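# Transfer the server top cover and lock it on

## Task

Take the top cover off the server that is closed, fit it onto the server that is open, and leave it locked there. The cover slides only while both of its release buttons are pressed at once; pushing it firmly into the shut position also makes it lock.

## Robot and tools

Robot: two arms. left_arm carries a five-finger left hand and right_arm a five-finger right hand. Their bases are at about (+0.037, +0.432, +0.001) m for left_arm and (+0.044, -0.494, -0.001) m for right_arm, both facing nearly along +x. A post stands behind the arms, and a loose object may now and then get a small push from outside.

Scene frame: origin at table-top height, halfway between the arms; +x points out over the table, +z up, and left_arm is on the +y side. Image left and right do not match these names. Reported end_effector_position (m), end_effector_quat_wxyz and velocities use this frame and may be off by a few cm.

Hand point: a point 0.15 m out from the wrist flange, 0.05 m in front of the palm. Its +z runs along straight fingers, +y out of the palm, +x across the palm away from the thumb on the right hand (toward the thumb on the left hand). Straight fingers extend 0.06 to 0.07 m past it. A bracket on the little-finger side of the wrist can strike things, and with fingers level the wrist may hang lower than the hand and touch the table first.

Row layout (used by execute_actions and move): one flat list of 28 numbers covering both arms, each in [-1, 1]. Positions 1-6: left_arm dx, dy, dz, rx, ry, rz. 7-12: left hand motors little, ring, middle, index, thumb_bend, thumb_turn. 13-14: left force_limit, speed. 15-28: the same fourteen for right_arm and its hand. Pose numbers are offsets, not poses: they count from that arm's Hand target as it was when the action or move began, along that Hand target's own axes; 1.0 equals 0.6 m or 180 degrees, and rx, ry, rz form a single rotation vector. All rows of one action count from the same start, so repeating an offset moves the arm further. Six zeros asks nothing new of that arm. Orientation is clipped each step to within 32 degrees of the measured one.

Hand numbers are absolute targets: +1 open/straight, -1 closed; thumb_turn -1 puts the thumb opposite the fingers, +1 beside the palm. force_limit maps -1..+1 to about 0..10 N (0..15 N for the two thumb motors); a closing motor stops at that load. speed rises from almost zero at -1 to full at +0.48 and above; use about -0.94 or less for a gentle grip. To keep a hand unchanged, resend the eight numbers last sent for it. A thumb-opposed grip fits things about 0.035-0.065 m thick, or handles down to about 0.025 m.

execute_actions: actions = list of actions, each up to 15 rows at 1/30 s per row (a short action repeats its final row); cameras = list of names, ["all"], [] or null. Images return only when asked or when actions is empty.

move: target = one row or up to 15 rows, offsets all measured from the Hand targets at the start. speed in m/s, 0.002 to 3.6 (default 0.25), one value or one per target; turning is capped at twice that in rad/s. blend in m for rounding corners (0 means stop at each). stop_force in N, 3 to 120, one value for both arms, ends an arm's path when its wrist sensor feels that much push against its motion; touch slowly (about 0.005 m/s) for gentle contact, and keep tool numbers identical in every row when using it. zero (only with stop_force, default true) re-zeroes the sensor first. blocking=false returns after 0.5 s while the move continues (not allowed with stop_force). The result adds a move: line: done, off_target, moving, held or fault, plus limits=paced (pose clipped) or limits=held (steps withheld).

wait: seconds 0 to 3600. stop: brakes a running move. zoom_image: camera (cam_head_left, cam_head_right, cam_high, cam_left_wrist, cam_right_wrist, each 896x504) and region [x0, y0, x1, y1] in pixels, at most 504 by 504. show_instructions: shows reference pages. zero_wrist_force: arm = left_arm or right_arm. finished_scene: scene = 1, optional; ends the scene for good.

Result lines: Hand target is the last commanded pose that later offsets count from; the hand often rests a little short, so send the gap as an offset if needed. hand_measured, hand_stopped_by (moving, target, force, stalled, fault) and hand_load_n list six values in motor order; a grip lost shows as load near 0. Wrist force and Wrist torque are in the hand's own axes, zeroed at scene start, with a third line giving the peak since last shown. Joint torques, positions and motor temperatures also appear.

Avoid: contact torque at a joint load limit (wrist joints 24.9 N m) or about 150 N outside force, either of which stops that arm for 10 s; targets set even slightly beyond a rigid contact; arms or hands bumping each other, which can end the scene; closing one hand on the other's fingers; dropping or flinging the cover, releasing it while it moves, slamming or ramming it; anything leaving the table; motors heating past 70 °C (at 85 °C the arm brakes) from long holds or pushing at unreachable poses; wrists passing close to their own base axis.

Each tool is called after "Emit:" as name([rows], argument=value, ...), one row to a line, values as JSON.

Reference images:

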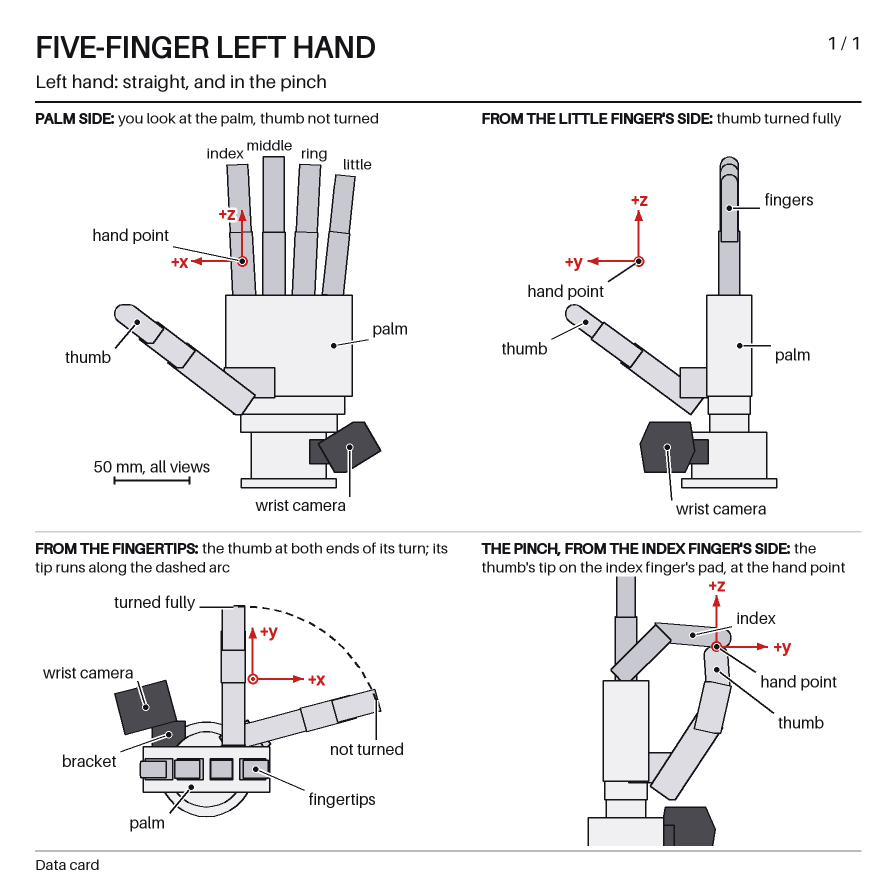

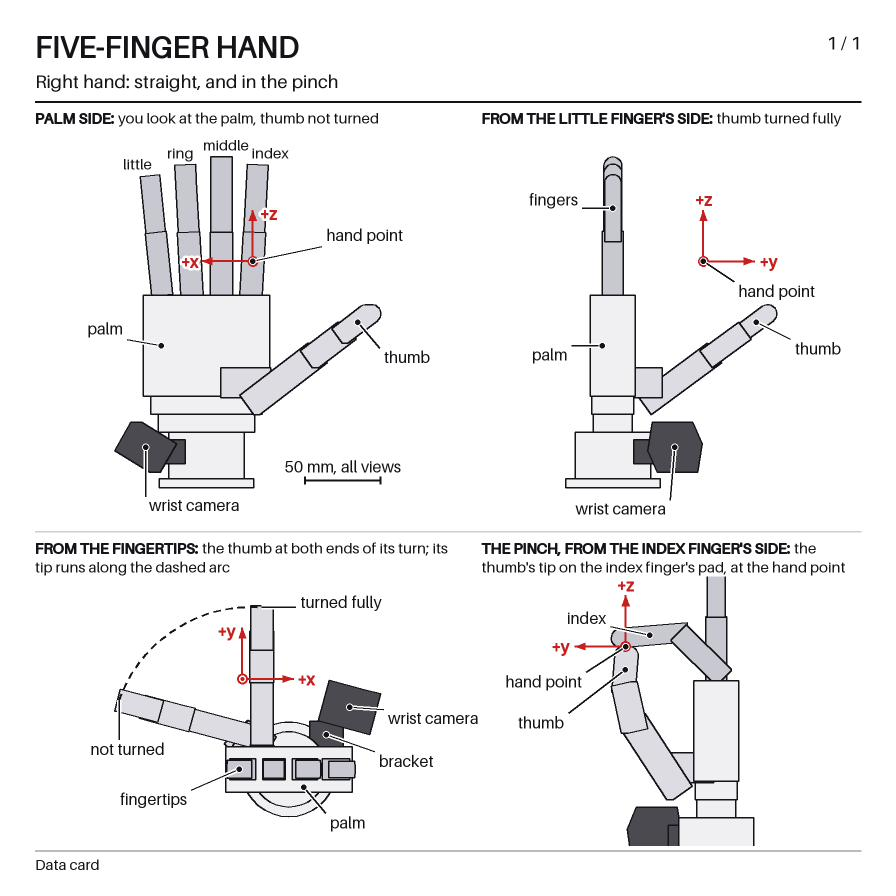

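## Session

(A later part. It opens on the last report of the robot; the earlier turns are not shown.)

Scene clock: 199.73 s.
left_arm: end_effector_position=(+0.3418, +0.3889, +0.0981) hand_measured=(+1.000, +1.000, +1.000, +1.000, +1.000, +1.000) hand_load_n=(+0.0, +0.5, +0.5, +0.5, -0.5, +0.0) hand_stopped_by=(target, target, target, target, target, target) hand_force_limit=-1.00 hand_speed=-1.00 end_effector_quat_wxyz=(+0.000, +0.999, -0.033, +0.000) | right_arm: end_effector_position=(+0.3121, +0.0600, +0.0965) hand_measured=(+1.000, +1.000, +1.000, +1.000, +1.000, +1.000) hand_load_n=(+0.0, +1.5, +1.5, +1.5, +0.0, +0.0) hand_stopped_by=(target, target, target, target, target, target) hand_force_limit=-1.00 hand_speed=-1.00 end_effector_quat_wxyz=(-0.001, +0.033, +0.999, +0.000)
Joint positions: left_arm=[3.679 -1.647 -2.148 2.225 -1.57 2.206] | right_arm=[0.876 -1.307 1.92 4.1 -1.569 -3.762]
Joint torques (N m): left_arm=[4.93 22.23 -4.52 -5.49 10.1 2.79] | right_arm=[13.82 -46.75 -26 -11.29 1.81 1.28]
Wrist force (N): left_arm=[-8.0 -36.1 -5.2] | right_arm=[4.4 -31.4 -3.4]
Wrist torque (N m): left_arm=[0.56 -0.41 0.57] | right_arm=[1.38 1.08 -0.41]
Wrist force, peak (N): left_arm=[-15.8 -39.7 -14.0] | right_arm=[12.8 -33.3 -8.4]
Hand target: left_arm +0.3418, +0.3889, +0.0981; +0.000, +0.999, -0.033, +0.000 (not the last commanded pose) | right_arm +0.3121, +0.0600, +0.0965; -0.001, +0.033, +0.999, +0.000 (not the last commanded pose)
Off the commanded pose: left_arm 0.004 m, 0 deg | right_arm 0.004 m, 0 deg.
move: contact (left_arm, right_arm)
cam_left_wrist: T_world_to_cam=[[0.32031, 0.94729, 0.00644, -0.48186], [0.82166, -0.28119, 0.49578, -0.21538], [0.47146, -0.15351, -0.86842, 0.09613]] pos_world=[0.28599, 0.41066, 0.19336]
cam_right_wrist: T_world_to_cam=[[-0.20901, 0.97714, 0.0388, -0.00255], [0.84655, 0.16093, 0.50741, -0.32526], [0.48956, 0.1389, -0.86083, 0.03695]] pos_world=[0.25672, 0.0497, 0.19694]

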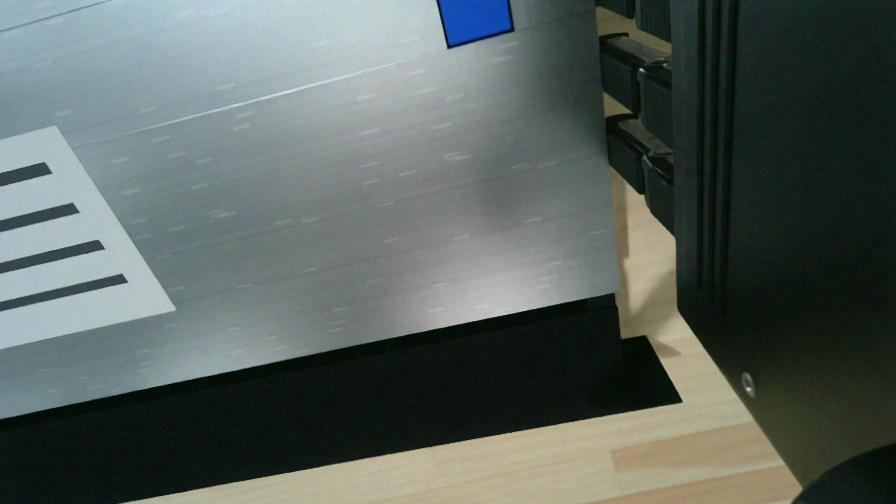

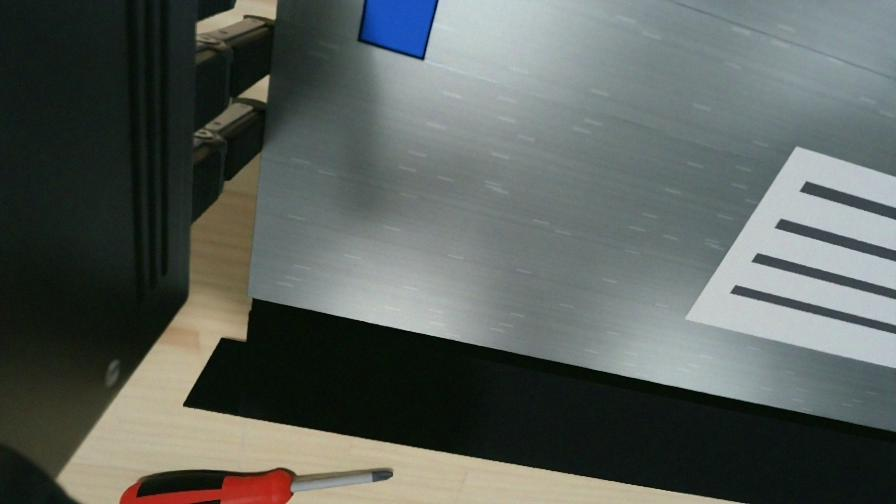

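Emit:
move([
  [0,-0.004,0,0,0,0,1,1,1,1,1,1,-1,-1,0,-0.004,0,0,0,0,1,1,1,1,1,1,-1,-1],
  [0,-0.03,0,0,0,0,1,1,1,1,1,1,-1,-1,0,-0.03,0,0,0,0,1,1,1,1,1,1,-1,-1],
], speed=[0.006,0.05], blend=[0.001,0], cameras=["cam_left_wrist","cam_right_wrist"])

Scene clock: 201.63 s.
left_arm: end_effector_position=(+0.3429, +0.4068, +0.0981) hand_measured=(+1.000, +1.000, +1.000, +1.000, +1.000, +1.000) hand_load_n=(+0.0, +0.0, +0.0, +0.0, +0.0, +0.0) hand_stopped_by=(target, target, target, target, target, target) hand_force_limit=-1.00 hand_speed=-1.00 end_effector_quat_wxyz=(+0.000, +0.999, -0.033, +0.000) | right_arm: end_effector_position=(+0.3109, +0.0422, +0.0964) hand_measured=(+1.000, +1.000, +1.000, +1.000, +1.000, +1.000) hand_load_n=(+0.0, +0.0, +0.0, +0.0, +0.0, +0.0) hand_stopped_by=(target, target, target, target, target, target) hand_force_limit=-1.00 hand_speed=-1.00 end_effector_quat_wxyz=(-0.001, +0.033, +0.999, +0.000)
Joint positions: left_arm=[3.736 -1.655 -2.14 2.224 -1.57 2.263] | right_arm=[0.856 -1.343 1.967 4.089 -1.569 -3.782]
Joint torques (N m): left_arm=[11.95 11.02 22.51 -4.28 2.17 2.97] | right_arm=[-9.74 -42.66 -7.58 -3.72 -1.41 -1.57]
Wrist force (N): left_arm=[0.5 0.6 0.0] | right_arm=[-4.0 2.1 -1.4]
Wrist torque (N m): left_arm=[-0.07 -0.04 0.05] | right_arm=[0.47 0.73 -0.16]
Wrist force, peak (N): left_arm=[-7.6 -36.6 -5.4] | right_arm=[4.3 -31.9 -3.6]
Hand target: left_arm +0.3429, +0.4069, +0.0981; +0.000, +0.999, -0.033, +0.000 | right_arm +0.3109, +0.0421, +0.0964; -0.001, +0.033, +0.999, +0.000
Off the commanded pose: left_arm 0.000 m, 0 deg | right_arm 0.000 m, 0 deg.
move: done
cam_left_wrist: T_world_to_cam=[[0.32029, 0.9473, 0.0064, -0.4991], [0.82171, -0.28118, 0.49571, -0.21136], [0.47138, -0.15352, -0.86846, 0.09833]] pos_world=[0.28719, 0.42846, 0.19336]
cam_right_wrist: T_world_to_cam=[[-0.20901, 0.97714, 0.0388, 0.01471], [0.84655, 0.16093, 0.50741, -0.32144], [0.48956, 0.1389, -0.86083, 0.03997]] pos_world=[0.25562, 0.0318, 0.19694]

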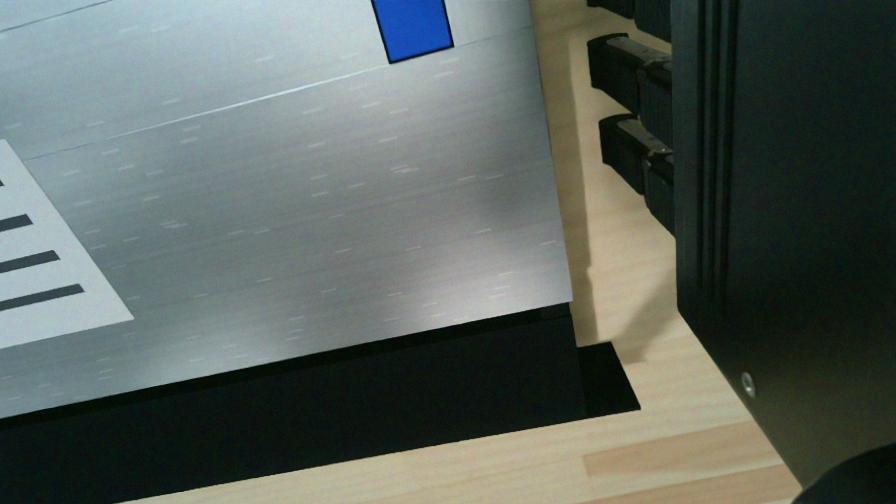

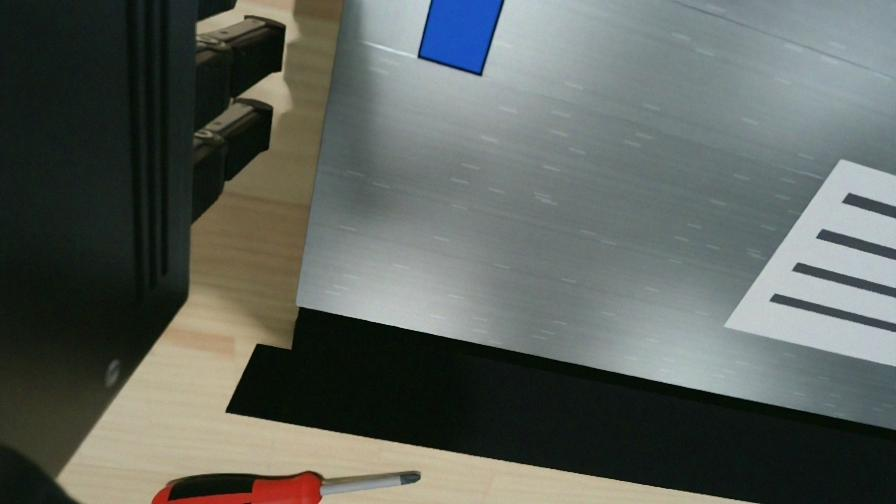

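Emit:
move([
  [0,0,-0.0615,0,0,0,1,1,1,1,1,1,-1,-1,0,0,-0.0643,0,0,0,1,1,1,1,1,1,-1,-1],
  [-0.053,0.09,-0.0615,0,0,0,1,1,1,1,1,1,-1,-1,0.0363,0.1002,-0.0643,0,0,0,1,1,1,1,1,1,-1,-1],
], speed=0.12, blend=0.01, cameras=["cam_left_wrist","cam_right_wrist"])

Scene clock: 203.90 s.
left_arm: end_effector_position=(+0.3077, +0.3552, +0.1350) hand_measured=(+1.000, +1.000, +1.000, +1.000, +1.000, +1.000) hand_load_n=(+0.0, +0.0, +0.0, +0.0, +0.0, +0.0) hand_stopped_by=(target, target, target, target, target, target) hand_force_limit=-1.00 hand_speed=-1.00 end_effector_quat_wxyz=(+0.000, +0.999, -0.033, +0.000) | right_arm: end_effector_position=(+0.2933, +0.1033, +0.1351) hand_measured=(+1.000, +1.000, +1.000, +1.000, +1.000, +1.000) hand_load_n=(+0.0, +0.0, +0.0, +0.0, +0.0, +0.0) hand_stopped_by=(target, target, target, target, target, target) hand_force_limit=-1.00 hand_speed=-1.00 end_effector_quat_wxyz=(-0.001, +0.033, +0.999, +0.000)
Joint positions: left_arm=[3.629 -1.494 -2.188 2.111 -1.569 2.156] | right_arm=[0.951 -1.288 1.778 4.222 -1.569 -3.687]
Joint torques (N m): left_arm=[-10.41 19.86 4.29 -4.15 -1.95 -2.21] | right_arm=[10.58 -26.67 -33.57 -1.07 -2 1.46]
Wrist force (N): left_arm=[0.3 0.4 0.7] | right_arm=[-3.9 1.9 -1.9]
Wrist torque (N m): left_arm=[-0.16 0.02 0.13] | right_arm=[0.47 0.71 -0.30]
Wrist force, peak (N): left_arm=[0.3 1.3 0.7] | right_arm=[-4.2 2.1 -2.3]
Hand target: left_arm +0.3076, +0.3551, +0.1350; +0.000, +0.999, -0.033, +0.000 | right_arm +0.2932, +0.1035, +0.1351; -0.001, +0.033, +0.999, +0.000
Off the commanded pose: left_arm 0.000 m, 0 deg | right_arm 0.000 m, 0 deg.
move: done
cam_left_wrist: T_world_to_cam=[[0.32027, 0.9473, 0.00631, -0.43922], [0.82168, -0.2811, 0.49581, -0.21518], [0.47146, -0.15361, -0.86841, 0.13911]] pos_world=[0.25189, 0.37696, 0.23026]
cam_right_wrist: T_world_to_cam=[[-0.20906, 0.97713, 0.03888, -0.0503], [0.84651, 0.16092, 0.50746, -0.33595], [0.4896, 0.139, -0.8608, 0.07343]] pos_world=[0.23792, 0.093, 0.23564]

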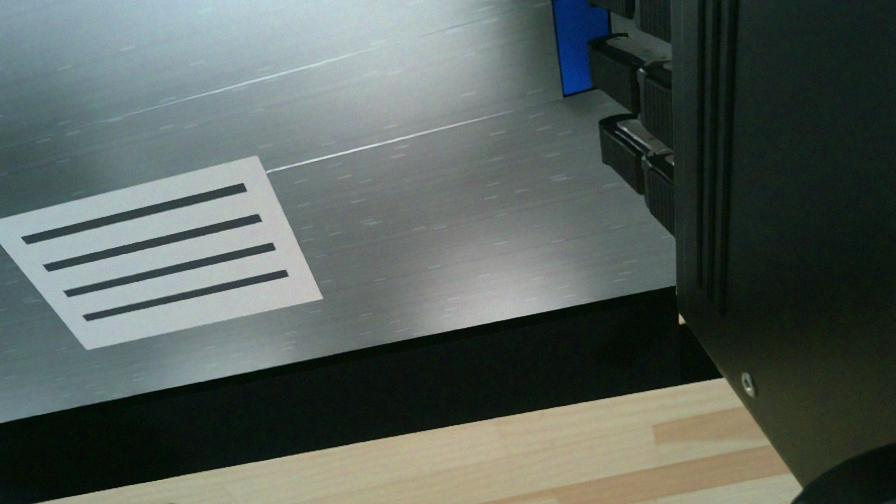

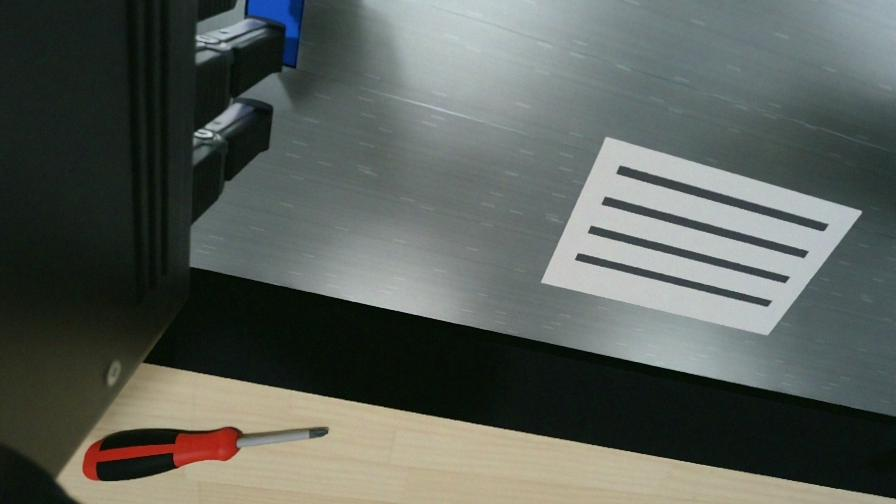

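Emit:
move(target=[0,0,0.045,0,0,0,1,1,1,1,1,1,-1,-1,0,0,0.045,0,0,0,1,1,1,1,1,1,-1,-1], speed=0.012, stop_force=9)

Scene clock: 207.30 s.
left_arm: end_effector_position=(+0.3076, +0.3551, +0.1140) hand_measured=(+1.000, +1.000, +1.000, +1.000, +1.000, +1.000) hand_load_n=(+0.0, +0.0, +0.0, +0.0, +0.0, +0.0) hand_stopped_by=(target, target, target, target, target, target) hand_force_limit=-1.00 hand_speed=-1.00 end_effector_quat_wxyz=(+0.000, +0.999, -0.033, +0.000) | right_arm: end_effector_position=(+0.2932, +0.1035, +0.1126) hand_measured=(+1.000, +1.000, +1.000, +1.000, +1.000, +1.000) hand_load_n=(+0.0, +0.0, +0.5, +0.0, +0.0, +0.0) hand_stopped_by=(target, target, target, target, target, target) hand_force_limit=-1.00 hand_speed=-1.00 end_effector_quat_wxyz=(-0.001, +0.033, +0.999, +0.000)
Joint positions: left_arm=[3.629 -1.527 -2.221 2.178 -1.57 2.155] | right_arm=[0.952 -1.261 1.807 4.166 -1.569 -3.686]
Joint torques (N m): left_arm=[-7.68 18.88 22.37 -3.68 -1.76 -2.27] | right_arm=[10.69 -41.94 -30.55 -0.74 -0.97 1.33]
Wrist force (N): left_arm=[1.5 -0.9 -7.3] | right_arm=[-2.7 0.1 -9.5]
Wrist torque (N m): left_arm=[0.30 -0.02 0.24] | right_arm=[0.96 0.86 -0.27]
Wrist force, peak (N): left_arm=[1.4 -0.2 -8.8] | right_arm=[-3.6 -0.3 -14.1]
Hand target: left_arm +0.3076, +0.3551, +0.1140; +0.000, +0.999, -0.033, +0.000 (not the last commanded pose) | right_arm +0.2932, +0.1035, +0.1126; -0.001, +0.033, +0.999, +0.000 (not the last commanded pose)
Off the commanded pose: left_arm 0.006 m, 0 deg | right_arm 0.005 m, 0 deg.
move: contact (left_arm, right_arm)

Emit:
move(target=[0,0,0.0008,0,0,0,1,1,1,1,1,1,-1,-1,0,0,0.0008,0,0,0,1,1,1,1,1,1,-1,-1], speed=0.005, cameras=["cam_left_wrist","cam_right_wrist"])

Scene clock: 207.90 s.
left_arm: end_effector_position=(+0.3077, +0.3551, +0.1135) hand_measured=(+1.000, +1.000, +1.000, +1.000, +1.000, +1.000) hand_load_n=(+0.0, +0.0, +0.0, +0.0, +0.0, +0.0) hand_stopped_by=(target, target, target, target, target, target) hand_force_limit=-1.00 hand_speed=-1.00 end_effector_quat_wxyz=(+0.000, +0.999, -0.033, +0.000) | right_arm: end_effector_position=(+0.2932, +0.1035, +0.1122) hand_measured=(+1.000, +1.000, +1.000, +1.000, +1.000, +1.000) hand_load_n=(+0.0, +0.0, +0.5, +0.0, +0.0, +0.0) hand_stopped_by=(target, target, target, target, target, target) hand_force_limit=-1.00 hand_speed=-1.00 end_effector_quat_wxyz=(-0.001, +0.033, +0.999, +0.001)
Joint positions: left_arm=[3.629 -1.528 -2.222 2.179 -1.57 2.155] | right_arm=[0.952 -1.26 1.808 4.165 -1.569 -3.686]
Joint torques (N m): left_arm=[-6.67 5.51 -1.68 -0.76 -1.57 -2.24] | right_arm=[11.84 -18.5 -5.76 -3.76 -0.23 1.15]
Wrist force (N): left_arm=[0.1 0.4 -8.9] | right_arm=[-2.1 -2.8 -14.5]
Wrist torque (N m): left_arm=[0.43 -0.14 0.12] | right_arm=[1.27 1.04 -0.29]
Wrist force, peak (N): left_arm=[-0.8 0.7 -9.0] | right_arm=[-2.1 -2.8 -14.5]
Hand target: left_arm +0.3076, +0.3551, +0.1135; +0.000, +0.999, -0.033, +0.000 | right_arm +0.2932, +0.1035, +0.1121; -0.001, +0.033, +0.999, +0.000
Off the commanded pose: left_arm 0.000 m, 0 deg | right_arm 0.000 m, 0 deg.
move: done
cam_left_wrist: T_world_to_cam=[[0.32031, 0.94729, 0.00644, -0.43902], [0.82166, -0.28119, 0.49578, -0.2045], [0.47146, -0.15351, -0.86842, 0.12039]] pos_world=[0.25189, 0.37686, 0.20876]
cam_right_wrist: T_world_to_cam=[[-0.20901, 0.97714, 0.03898, -0.04963], [0.84644, 0.1608, 0.50762, -0.32437], [0.48975, 0.13909, -0.8607, 0.05362]] pos_world=[0.23792, 0.0932, 0.21274]

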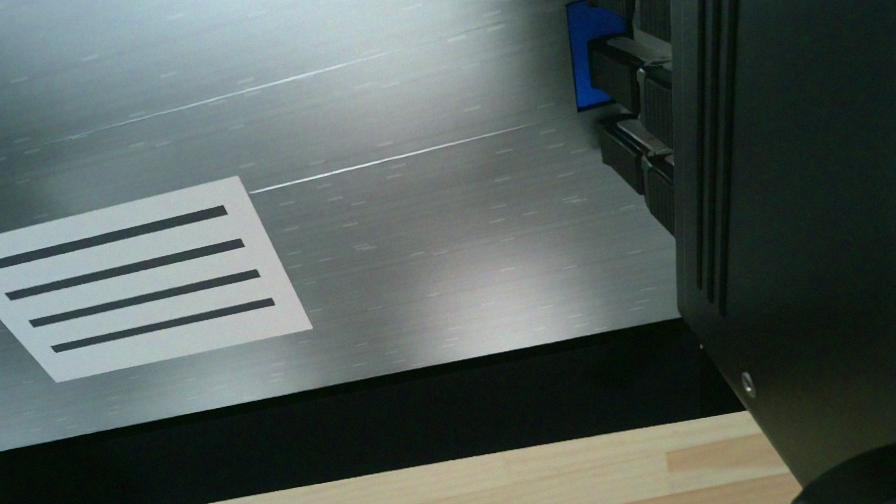

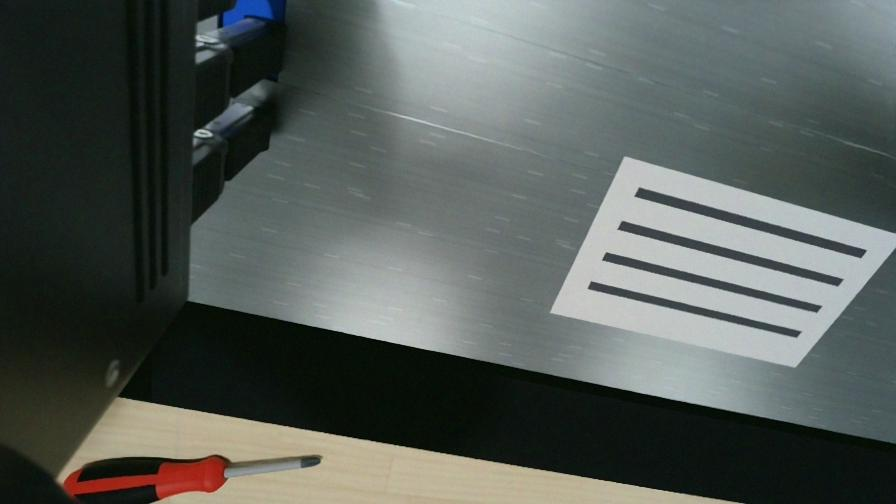

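Emit:
move(target=[0.0115,0,0,0,0,0,1,1,1,1,1,1,-1,-1,-0.0115,0,0,0,0,0,1,1,1,1,1,1,-1,-1], speed=0.01, stop_force=12, cameras=["cam_left_wrist","cam_right_wrist"])

Scene clock: 209.67 s.
left_arm: end_effector_position=(+0.3145, +0.3546, +0.1135) hand_measured=(+1.000, +1.000, +1.000, +1.000, +1.000, +1.000) hand_load_n=(+0.0, +0.0, +0.0, +0.0, +0.0, +0.0) hand_stopped_by=(target, target, target, target, target, target) hand_force_limit=-1.00 hand_speed=-1.00 end_effector_quat_wxyz=(+0.000, +0.999, -0.033, +0.000) | right_arm: end_effector_position=(+0.3001, +0.1030, +0.1121) hand_measured=(+1.000, +1.000, +1.000, +1.000, +1.000, +1.000) hand_load_n=(+0.0, +0.0, +0.5, +0.0, -0.5, +0.0) hand_stopped_by=(target, target, target, target, target, target) hand_force_limit=-1.00 hand_speed=-1.00 end_effector_quat_wxyz=(-0.001, +0.033, +0.999, +0.000)
Joint positions: left_arm=[3.611 -1.548 -2.203 2.18 -1.57 2.137] | right_arm=[0.941 -1.255 1.801 4.167 -1.569 -3.697]
Joint torques (N m): left_arm=[-8.03 6.57 24.23 0.76 0.33 -2.58] | right_arm=[-13.03 -20.78 -31.94 -1.77 0.36 -1.7]
Wrist force (N): left_arm=[-6.2 -1.8 -7.8] | right_arm=[4.0 -1.2 -13.0]
Wrist torque (N m): left_arm=[0.26 -0.24 -0.20] | right_arm=[1.24 1.26 0.22]
Wrist force, peak (N): left_arm=[-6.2 -1.2 -8.1] | right_arm=[2.1 -1.5 -16.1]
Hand target: left_arm +0.3145, +0.3546, +0.1135; +0.000, +0.999, -0.033, +0.000 | right_arm +0.3001, +0.1030, +0.1121; -0.001, +0.033, +0.999, +0.000
Off the commanded pose: left_arm 0.000 m, 0 deg | right_arm 0.000 m, 0 deg.
move: done
cam_left_wrist: T_world_to_cam=[[0.32023, 0.94732, 0.00639, -0.44074], [0.82169, -0.2811, 0.49579, -0.21035], [0.47146, -0.15351, -0.86842, 0.11706]] pos_world=[0.25879, 0.37636, 0.20876]
cam_right_wrist: T_world_to_cam=[[-0.20905, 0.97713, 0.03886, -0.04768], [0.84647, 0.16091, 0.50754, -0.32999], [0.48968, 0.139, -0.86075, 0.05031]] pos_world=[0.24472, 0.0927, 0.21264]

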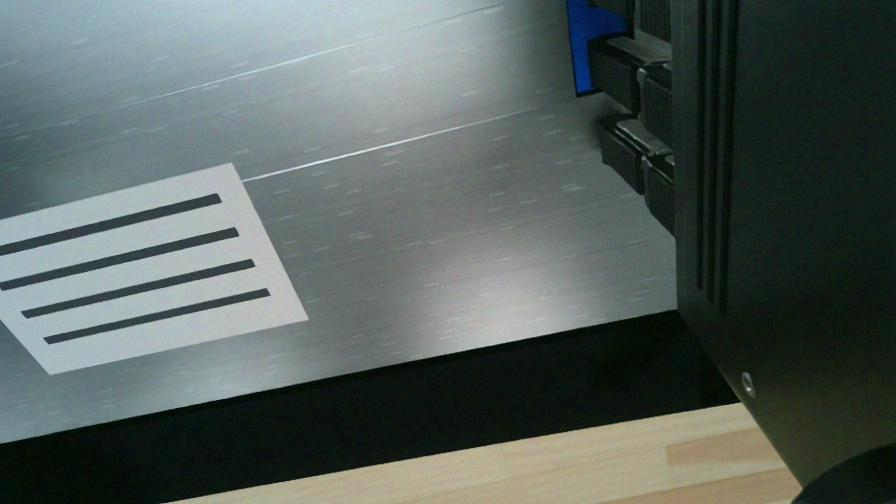

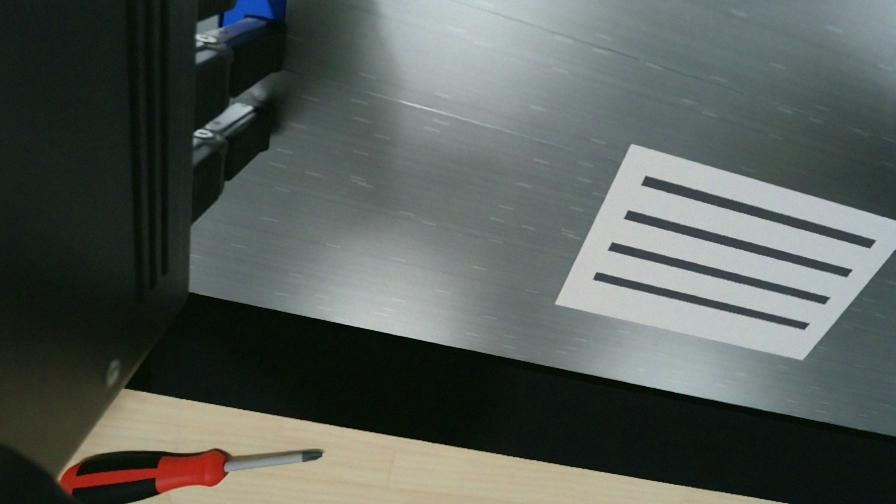

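Emit:
zoom_image(camera="cam_left_wrist", region=[590, 280, 690, 380])

Emit:
zoom_image(camera="cam_right_wrist", region=[180, 260, 300, 380])

Scaled by 5.040.

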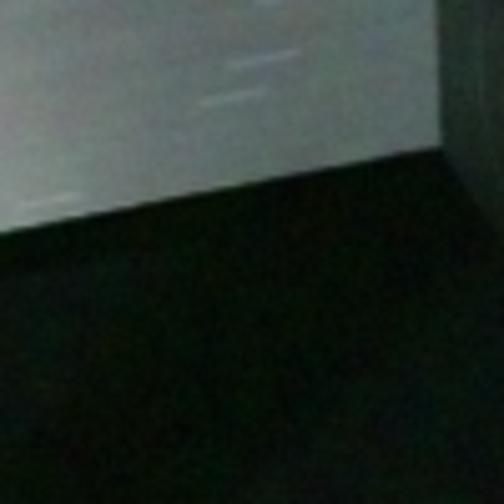

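Scaled by 4.200.

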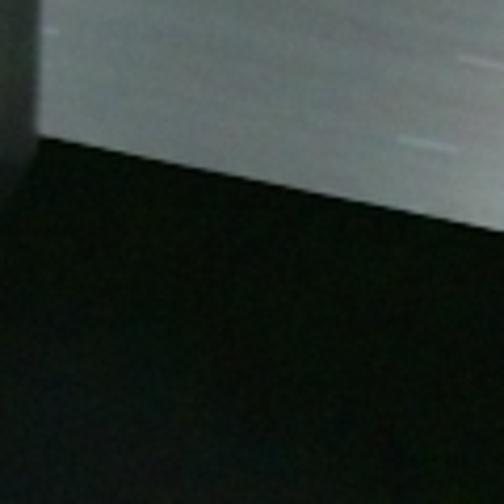

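Emit:
move([
  [0,0,-0.02,0,0,0,1,1,1,1,1,1,-1,-1,0,0,-0.02,0,0,0,1,1,1,1,1,1,-1,-1],
  [0.06,-0.09,-0.035,0,0,0,1,1,1,1,1,1,-1,-1,-0.06,-0.1002,-0.035,0,0,0,1,1,1,1,1,1,-1,-1],
], speed=0.12, blend=0.01, cameras=["cam_left_wrist","cam_right_wrist"])

Emit:
zoom_image(camera="cam_left_wrist", region=[380, 100, 580, 300])

Emit:
zoom_image(camera="cam_right_wrist", region=[300, 100, 500, 300])

Scene clock: 211.60 s.
left_arm: end_effector_position=(+0.3539, +0.4060, +0.1345) hand_measured=(+1.000, +1.000, +1.000, +1.000, +1.000, +1.000) hand_load_n=(+0.0, +0.0, +0.0, +0.0, +0.0, +0.0) hand_stopped_by=(target, target, target, target, target, target) hand_force_limit=-1.00 hand_speed=-1.00 end_effector_quat_wxyz=(+0.000, +0.999, -0.033, +0.000) | right_arm: end_effector_position=(+0.3320, +0.0408, +0.1330) hand_measured=(+1.000, +1.000, +1.000, +1.000, +1.000, +1.000) hand_load_n=(+0.0, +0.0, +0.0, +0.0, +0.0, +0.0) hand_stopped_by=(target, target, target, target, target, target) hand_force_limit=-1.00 hand_speed=-1.00 end_effector_quat_wxyz=(-0.001, +0.033, +0.999, +0.000)
Joint positions: left_arm=[3.709 -1.626 -2.059 2.115 -1.57 2.236] | right_arm=[0.824 -1.374 1.896 4.191 -1.569 -3.814]
Joint torques (N m): left_arm=[14.16 12.19 25.47 -3.92 2.56 2.71] | right_arm=[-9.5 -42.87 -9.81 -3.55 2.06 -1.75]
Wrist force (N): left_arm=[0.2 0.5 0.4] | right_arm=[-4.1 2.0 -1.9]
Wrist torque (N m): left_arm=[-0.13 0.04 0.03] | right_arm=[0.48 0.74 -0.17]
Wrist force, peak (N): left_arm=[-6.1 -1.7 -8.1] | right_arm=[3.8 -1.8 -13.3]
Hand target: left_arm +0.3540, +0.4062, +0.1345; +0.000, +0.999, -0.033, +0.000 | right_arm +0.3321, +0.0406, +0.1330; -0.001, +0.033, +0.999, +0.000
Off the commanded pose: left_arm 0.000 m, 0 deg | right_arm 0.000 m, 0 deg.
move: done; blend cut to 0.006 m at target 1
cam_left_wrist: T_world_to_cam=[[0.32031, 0.94729, 0.00644, -0.50217], [0.82166, -0.28119, 0.49578, -0.23856], [0.47146, -0.15351, -0.86842, 0.12466]] pos_world=[0.29809, 0.42776, 0.22976]
cam_right_wrist: T_world_to_cam=[[-0.20905, 0.97713, 0.03886, 0.01905], [0.84647, 0.16091, 0.50754, -0.35753], [0.48968, 0.139, -0.86075, 0.06126]] pos_world=[0.27662, 0.0304, 0.23344]

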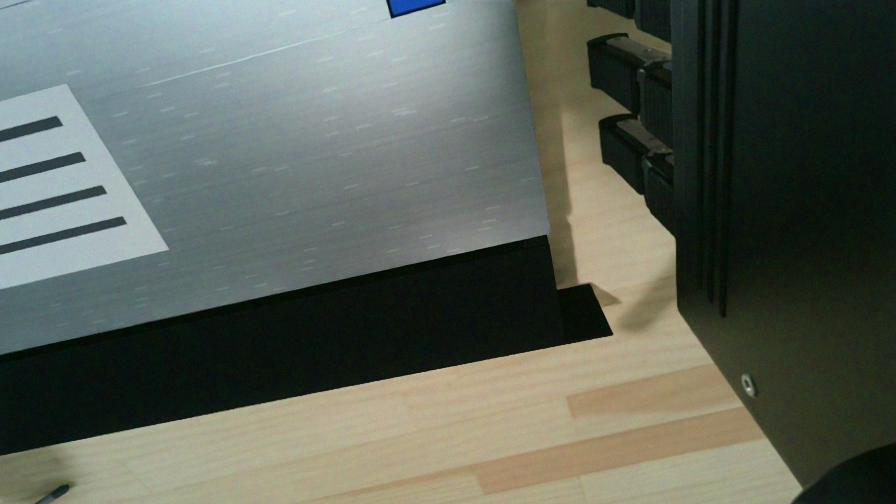

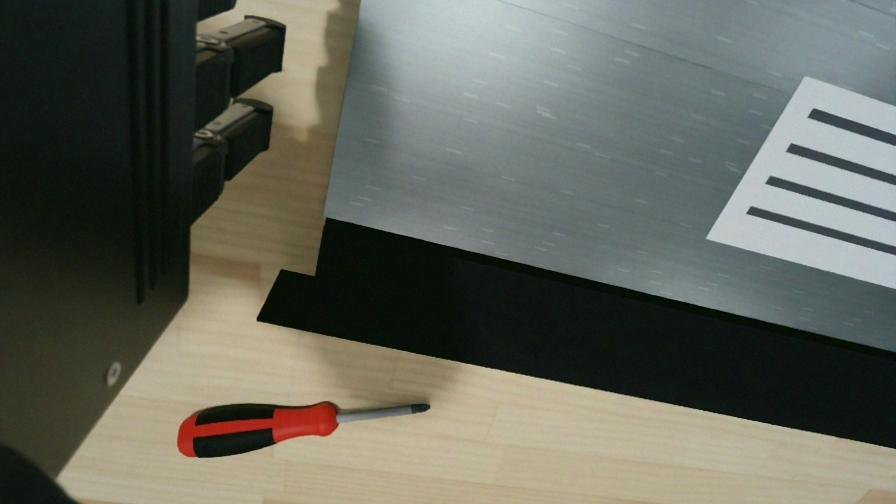

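Scaled by 2.520.

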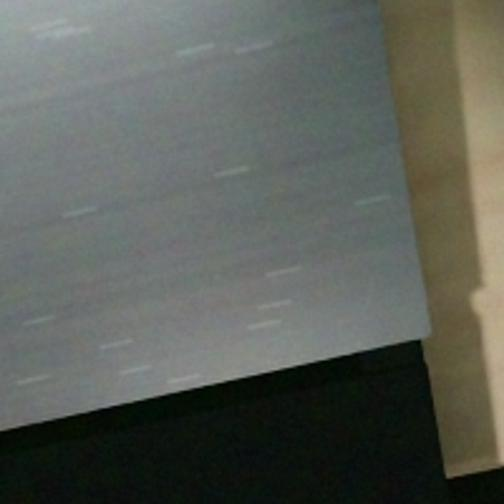

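Scaled by 2.520.

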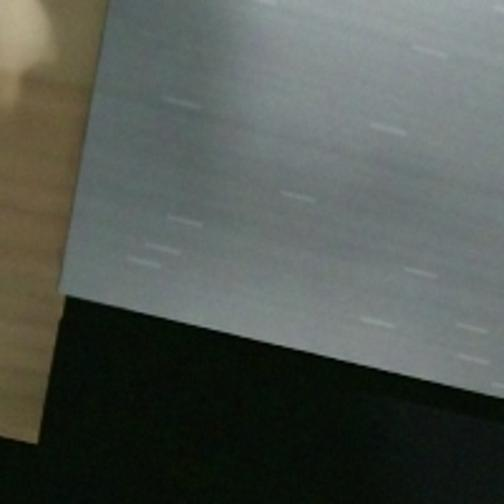

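Emit:
zoom_image(camera="cam_right_wrist", region=[290, 190, 370, 270])

Emit:
zoom_image(camera="cam_left_wrist", region=[500, 200, 580, 280])

Scaled by 6.300.

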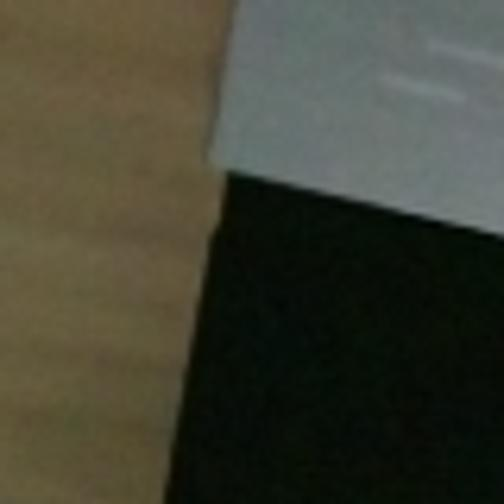

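Scaled by 6.300.

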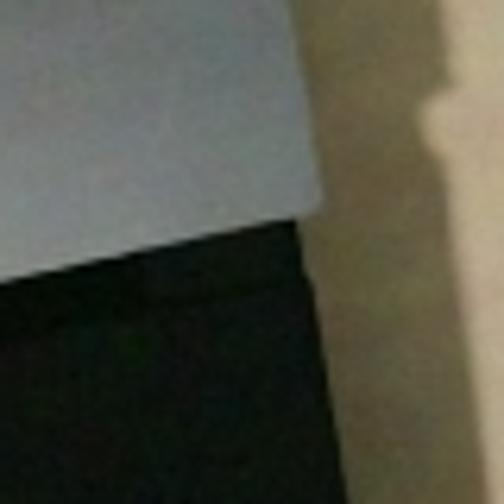

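Emit:
move([
  [-0.0183,0,0,0,0,0,1,1,1,1,1,1,-1,-1,0.0322,0.0005,0,0,0,0,1,1,1,1,1,1,-1,-1],
  [-0.0183,0,0.0605,0,0,0,1,1,1,1,1,1,-1,-1,0.0322,0.0005,0.0608,0,0,0,1,1,1,1,1,1,-1,-1],
], speed=0.08, blend=0.01)

Emit:
move(target=[0,0.0322,0,0,0,0,1,1,1,1,1,1,-1,-1,0,0.0322,0,0,0,0,1,1,1,1,1,1,-1,-1], speed=0.012, stop_force=8)

Scene clock: 214.27 s.
left_arm: end_effector_position=(+0.3430, +0.4069, +0.0983) hand_measured=(+1.000, +1.000, +1.000, +1.000, +1.000, +1.000) hand_load_n=(+0.0, +0.0, +0.0, +0.0, +0.0, +0.0) hand_stopped_by=(target, target, target, target, target, target) hand_force_limit=-1.00 hand_speed=-1.00 end_effector_quat_wxyz=(+0.000, +0.999, -0.033, +0.000) | right_arm: end_effector_position=(+0.3127, +0.0422, +0.0967) hand_measured=(+1.000, +1.000, +1.000, +1.000, +1.000, +1.000) hand_load_n=(+0.0, +0.0, +0.0, +0.0, -0.5, +0.0) hand_stopped_by=(target, target, target, target, target, target) hand_force_limit=-1.00 hand_speed=-1.00 end_effector_quat_wxyz=(-0.001, +0.033, +0.999, +0.000)
Joint positions: left_arm=[3.737 -1.655 -2.139 2.224 -1.57 2.263] | right_arm=[0.853 -1.341 1.964 4.09 -1.569 -3.785]
Joint torques (N m): left_arm=[-7.63 12.12 1.21 -1.32 2.33 -2.12] | right_arm=[11.94 -22.52 -9.11 -3.91 -1.66 1.44]
Wrist force (N): left_arm=[0.2 0.5 0.2] | right_arm=[-3.9 1.9 -1.8]
Wrist torque (N m): left_arm=[-0.11 0.04 0.03] | right_arm=[0.46 0.72 -0.28]
Wrist force, peak (N): left_arm=[0.5 0.8 0.7] | right_arm=[-4.6 2.1 -1.9]
Hand target: left_arm +0.3430, +0.4068, +0.0982; +0.000, +0.999, -0.033, +0.000 | right_arm +0.3128, +0.0423, +0.0966; -0.001, +0.033, +0.999, +0.000
Off the commanded pose: left_arm 0.000 m, 0 deg | right_arm 0.000 m, 0 deg.
move: done; blend cut to 0.0097 m at target 1

Scene clock: 216.97 s.
left_arm: end_effector_position=(+0.3419, +0.3898, +0.0982) hand_measured=(+1.000, +1.000, +1.000, +1.000, +1.000, +1.000) hand_load_n=(+0.0, +0.5, +0.0, +0.0, +0.0, +0.0) hand_stopped_by=(target, target, target, target, target, target) hand_force_limit=-1.00 hand_speed=-1.00 end_effector_quat_wxyz=(+0.000, +0.999, -0.033, +0.000) | right_arm: end_effector_position=(+0.3139, +0.0592, +0.0966) hand_measured=(+1.000, +1.000, +1.000, +1.000, +1.000, +1.000) hand_load_n=(+0.0, +0.5, +0.5, +0.5, +0.0, +0.0) hand_stopped_by=(target, target, target, target, target, target) hand_force_limit=-1.00 hand_speed=-1.00 end_effector_quat_wxyz=(-0.001, +0.033, +0.999, +0.001)
Joint positions: left_arm=[3.682 -1.648 -2.148 2.225 -1.569 2.209] | right_arm=[0.873 -1.308 1.92 4.1 -1.569 -3.765]
Joint torques (N m): left_arm=[12.58 9.96 17.99 -4.42 3.05 2.68] | right_arm=[-7.18 -43.75 -10.29 -2.75 3.05 -1.66]
Wrist force (N): left_arm=[1.2 -4.7 -2.9] | right_arm=[-4.4 -4.1 -2.8]
Wrist torque (N m): left_arm=[0.10 -0.07 0.23] | right_arm=[0.67 0.72 -0.37]
Wrist force, peak (N): left_arm=[-3.9 -20.7 -2.5] | right_arm=[-2.9 -20.6 -14.2]
Hand target: left_arm +0.3419, +0.3898, +0.0982; +0.000, +0.999, -0.033, +0.000 (not the last commanded pose) | right_arm +0.3139, +0.0592, +0.0966; -0.001, +0.033, +0.999, +0.001 (not the last commanded pose)
Off the commanded pose: left_arm 0.002 m, 0 deg | right_arm 0.002 m, 0 deg.
move: contact (left_arm, right_arm)

Emit:
move(target=[0,0.0022,0,0,0,0,1,1,1,1,1,1,-1,-1,0,0.0022,0,0,0,0,1,1,1,1,1,1,-1,-1], speed=0.01)

Scene clock: 231.20 s.
left_arm: end_effector_position=(+0.3419, +0.3887, +0.0982) hand_measured=(+1.000, +1.000, +1.000, +1.000, +1.000, +1.000) hand_load_n=(+0.0, +0.5, +0.5, +0.5, +0.0, +0.0) hand_stopped_by=(target, target, target, target, target, target) hand_force_limit=-1.00 hand_speed=-1.00 end_effector_quat_wxyz=(+0.000, +0.999, -0.033, +0.001) | right_arm: end_effector_position=(+0.3140, +0.0603, +0.0966) hand_measured=(+1.000, +1.000, +1.000, +1.000, +1.000, +1.000) hand_load_n=(+0.0, +1.5, +2.0, +2.0, +0.0, +0.0) hand_stopped_by=(target, target, target, target, target, target) hand_force_limit=-1.00 hand_speed=-1.00 end_effector_quat_wxyz=(-0.001, +0.033, +0.999, +0.000)
Joint positions: left_arm=[3.678 -1.647 -2.148 2.225 -1.57 2.204] | right_arm=[0.874 -1.305 1.917 4.101 -1.569 -3.764]
Joint torques (N m): left_arm=[-20.84 19.63 -8.51 -7.43 8.67 -2.29] | right_arm=[19.97 -10.86 -43.86 -11.03 5.09 1.28]
Wrist force (N): left_arm=[-5.8 -46.7 -9.0] | right_arm=[2.7 -50.7 -32.5]
Wrist torque (N m): left_arm=[0.98 -0.23 0.91] | right_arm=[3.90 1.50 -1.05]
Wrist force, peak (N): left_arm=[-5.8 -46.7 -9.0] | right_arm=[2.7 -50.7 -32.5]
Hand target: left_arm +0.3418, +0.3885, +0.0982; +0.000, +0.999, -0.033, +0.000 | right_arm +0.3140, +0.0605, +0.0966; -0.001, +0.033, +0.999, +0.001
Off the commanded pose: left_arm 0.000 m, 0 deg | right_arm 0.000 m, 0 deg.
move: done

Emit:
move(target=[0,0,-0.0007,0,0,0,1,1,1,1,1,1,-1,-1,0,0,-0.0015,0,0,0,1,1,1,1,1,1,-1,-1], speed=0.005)

Scene clock: 231.83 s.
left_arm: end_effector_position=(+0.3417, +0.3885, +0.0986) hand_measured=(+1.000, +1.000, +1.000, +1.000, +1.000, +1.000) hand_load_n=(+0.0, +0.5, +0.5, +1.0, +0.0, +0.0) hand_stopped_by=(target, target, target, target, target, target) hand_force_limit=-1.00 hand_speed=-1.00 end_effector_quat_wxyz=(+0.000, +0.999, -0.033, +0.000) | right_arm: end_effector_position=(+0.3139, +0.0605, +0.0972) hand_measured=(+1.000, +1.000, +1.000, +1.000, +1.000, +1.000) hand_load_n=(+0.0, +1.5, +1.5, +1.5, +0.0, +0.0) hand_stopped_by=(target, target, target, target, target, target) hand_force_limit=-1.00 hand_speed=-1.00 end_effector_quat_wxyz=(-0.001, +0.033, +0.999, +0.000)
Joint positions: left_arm=[3.678 -1.647 -2.148 2.224 -1.57 2.204] | right_arm=[0.874 -1.306 1.916 4.103 -1.569 -3.764]
Joint torques (N m): left_arm=[-22.27 26.42 12.65 -13.13 12.58 -2.21] | right_arm=[20.04 -52.9 -55.2 -11.24 8.44 1.16]
Wrist force (N): left_arm=[-1.6 -51.7 13.0] | right_arm=[-2.4 -40.7 6.6]
Wrist torque (N m): left_arm=[0.06 0.39 1.25] | right_arm=[1.47 0.42 -1.08]
Wrist force, peak (N): left_arm=[-0.8 -52.2 12.8] | right_arm=[3.3 -54.9 -36.0]
Hand target: left_arm +0.3418, +0.3885, +0.0986; +0.000, +0.999, -0.033, +0.000 | right_arm +0.3140, +0.0605, +0.0975; -0.001, +0.033, +0.999, +0.001
Off the commanded pose: left_arm 0.000 m, 0 deg | right_arm 0.000 m, 0 deg.
move: done

Emit:
move(target=[0,-0.0003,0.0003,0,0,0,1,1,1,1,1,1,-1,-1,0,0,0.0001,0,0,0,1,1,1,1,1,1,-1,-1], speed=0.005)

Emit:
move(target=[0.0117,0,0,0,0,0,1,1,1,1,1,1,-1,-1,-0.0117,0,0,0,0,0,1,1,1,1,1,1,-1,-1], speed=0.008, stop_force=22, cameras=["cam_left_wrist","cam_right_wrist"])

Scene clock: 233.57 s.
left_arm: end_effector_position=(+0.3419, +0.3887, +0.0985) hand_measured=(+1.000, +1.000, +1.000, +1.000, +1.000, +1.000) hand_load_n=(+0.0, +1.0, +0.5, +0.5, -0.5, +0.0) hand_stopped_by=(target, target, target, target, target, target) hand_force_limit=-1.00 hand_speed=-1.00 end_effector_quat_wxyz=(+0.000, +0.999, -0.033, +0.001) | right_arm: end_effector_position=(+0.3140, +0.0605, +0.0975) hand_measured=(+1.000, +1.000, +1.000, +1.000, +1.000, +1.000) hand_load_n=(+0.0, +2.0, +2.0, +2.0, +0.0, +0.0) hand_stopped_by=(target, target, target, target, target, target) hand_force_limit=-1.00 hand_speed=-1.00 end_effector_quat_wxyz=(-0.001, +0.033, +0.999, +0.001)
Joint positions: left_arm=[3.678 -1.647 -2.148 2.224 -1.569 2.205] | right_arm=[0.874 -1.306 1.915 4.103 -1.569 -3.764]
Joint torques (N m): left_arm=[2.43 11.47 -0.83 -7.85 12.31 3.16] | right_arm=[16.5 -43.65 -49.93 -14.85 7.09 1.1]
Wrist force (N): left_arm=[-6.8 -45.0 9.4] | right_arm=[-0.7 -42.6 10.8]
Wrist torque (N m): left_arm=[0.19 0.32 0.79] | right_arm=[1.22 0.23 -1.03]
Wrist force, peak (N): left_arm=[-1.2 -51.4 13.2] | right_arm=[-0.7 -42.6 10.8]
Hand target: left_arm +0.3418, +0.3887, +0.0985; +0.000, +0.999, -0.033, +0.000 | right_arm +0.3140, +0.0605, +0.0974; -0.001, +0.033, +0.999, +0.001
Off the commanded pose: left_arm 0.000 m, 0 deg | right_arm 0.000 m, 0 deg.
move: done

Scene clock: 235.63 s.
left_arm: end_effector_position=(+0.3488, +0.3883, +0.0984) hand_measured=(+1.000, +1.000, +1.000, +1.000, +1.000, +1.000) hand_load_n=(+0.0, +0.5, +0.5, +0.5, +0.0, +0.0) hand_stopped_by=(target, target, target, target, target, target) hand_force_limit=-1.00 hand_speed=-1.00 end_effector_quat_wxyz=(+0.000, +0.999, -0.033, +0.000) | right_arm: end_effector_position=(+0.3198, +0.0601, +0.0974) hand_measured=(+1.000, +1.000, +1.000, +1.000, +1.000, +1.000) hand_load_n=(+0.0, +1.5, +2.0, +2.0, +0.0, +0.0) hand_stopped_by=(target, target, target, target, target, target) hand_force_limit=-1.00 hand_speed=-1.00 end_effector_quat_wxyz=(-0.001, +0.033, +0.999, +0.000)
Joint positions: left_arm=[3.662 -1.665 -2.128 2.222 -1.57 2.188] | right_arm=[0.865 -1.301 1.909 4.105 -1.569 -3.773]
Joint torques (N m): left_arm=[-21.59 11.47 21.35 -2.24 12.57 -2.22] | right_arm=[12.09 -50.91 -36.03 -16.21 1.01 1.31]
Wrist force (N): left_arm=[-23.2 -46.9 0.5] | right_arm=[14.0 -44.1 -1.2]
Wrist torque (N m): left_arm=[0.72 -1.05 -0.01] | right_arm=[2.05 1.50 -0.14]
Wrist force, peak (N): left_arm=[-24.2 -53.1 4.2] | right_arm=[21.7 -45.2 -5.4]
Hand target: left_arm +0.3488, +0.3882, +0.0985; +0.000, +0.999, -0.033, +0.000 | right_arm +0.3198, +0.0601, +0.0974; -0.001, +0.033, +0.999, +0.000 (not the last commanded pose)
Off the commanded pose: left_arm 0.000 m, 0 deg | right_arm 0.001 m, 0 deg.
move: contact (right_arm)
cam_left_wrist: T_world_to_cam=[[0.32025, 0.94731, 0.00666, -0.48357], [0.82178, -0.2813, 0.49552, -0.22139], [0.47129, -0.15322, -0.86857, 0.09296]] pos_world=[0.29299, 0.41006, 0.19366]
cam_right_wrist: T_world_to_cam=[[-0.20913, 0.97711, 0.03888, -0.00103], [0.84663, 0.16102, 0.50723, -0.33233], [0.48936, 0.139, -0.86093, 0.03396]] pos_world=[0.26452, 0.0498, 0.19784]

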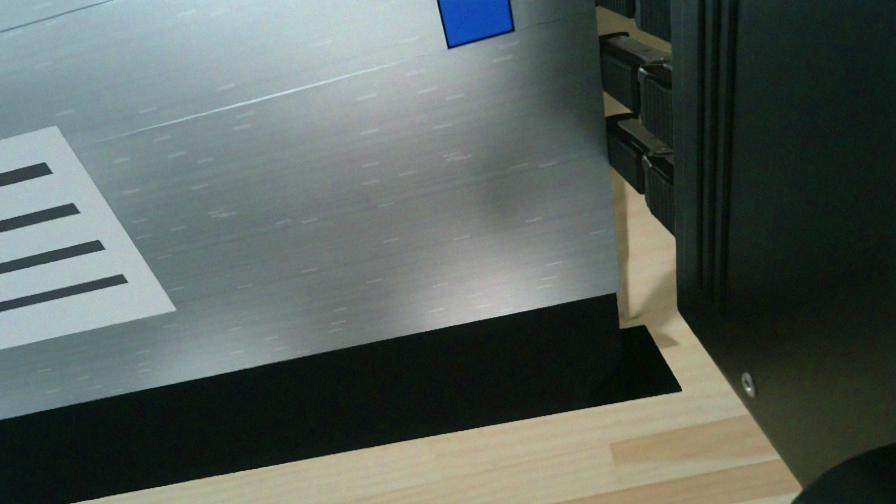

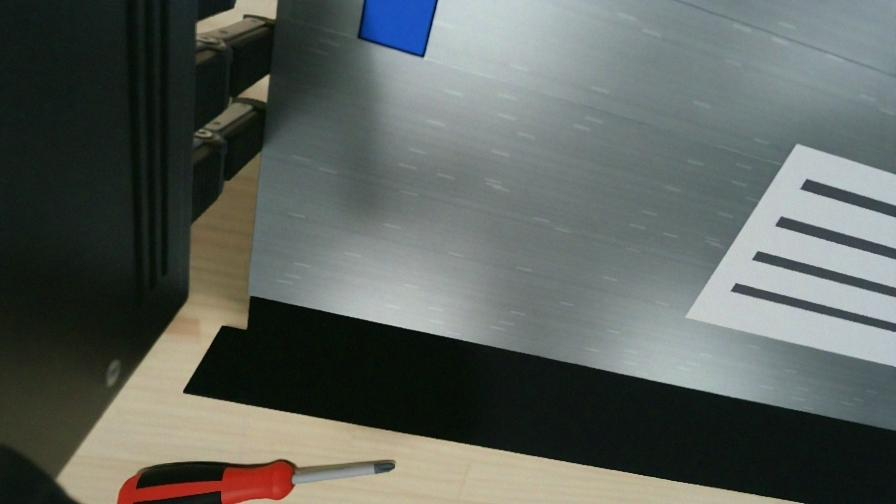

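Emit:
zoom_image(camera="cam_left_wrist", region=[540, 250, 660, 370])

Emit:
zoom_image(camera="cam_right_wrist", region=[200, 260, 320, 380])

Scaled by 4.200.

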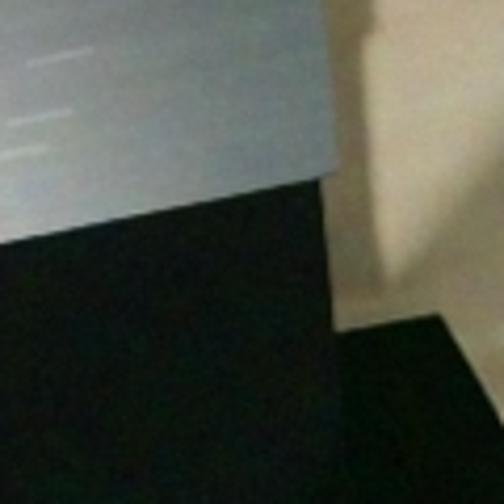

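Scaled by 4.200.

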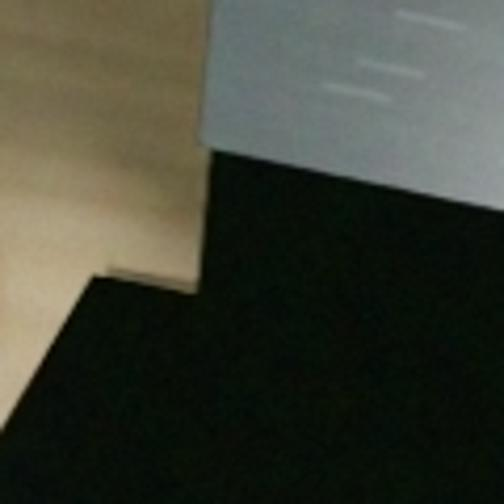

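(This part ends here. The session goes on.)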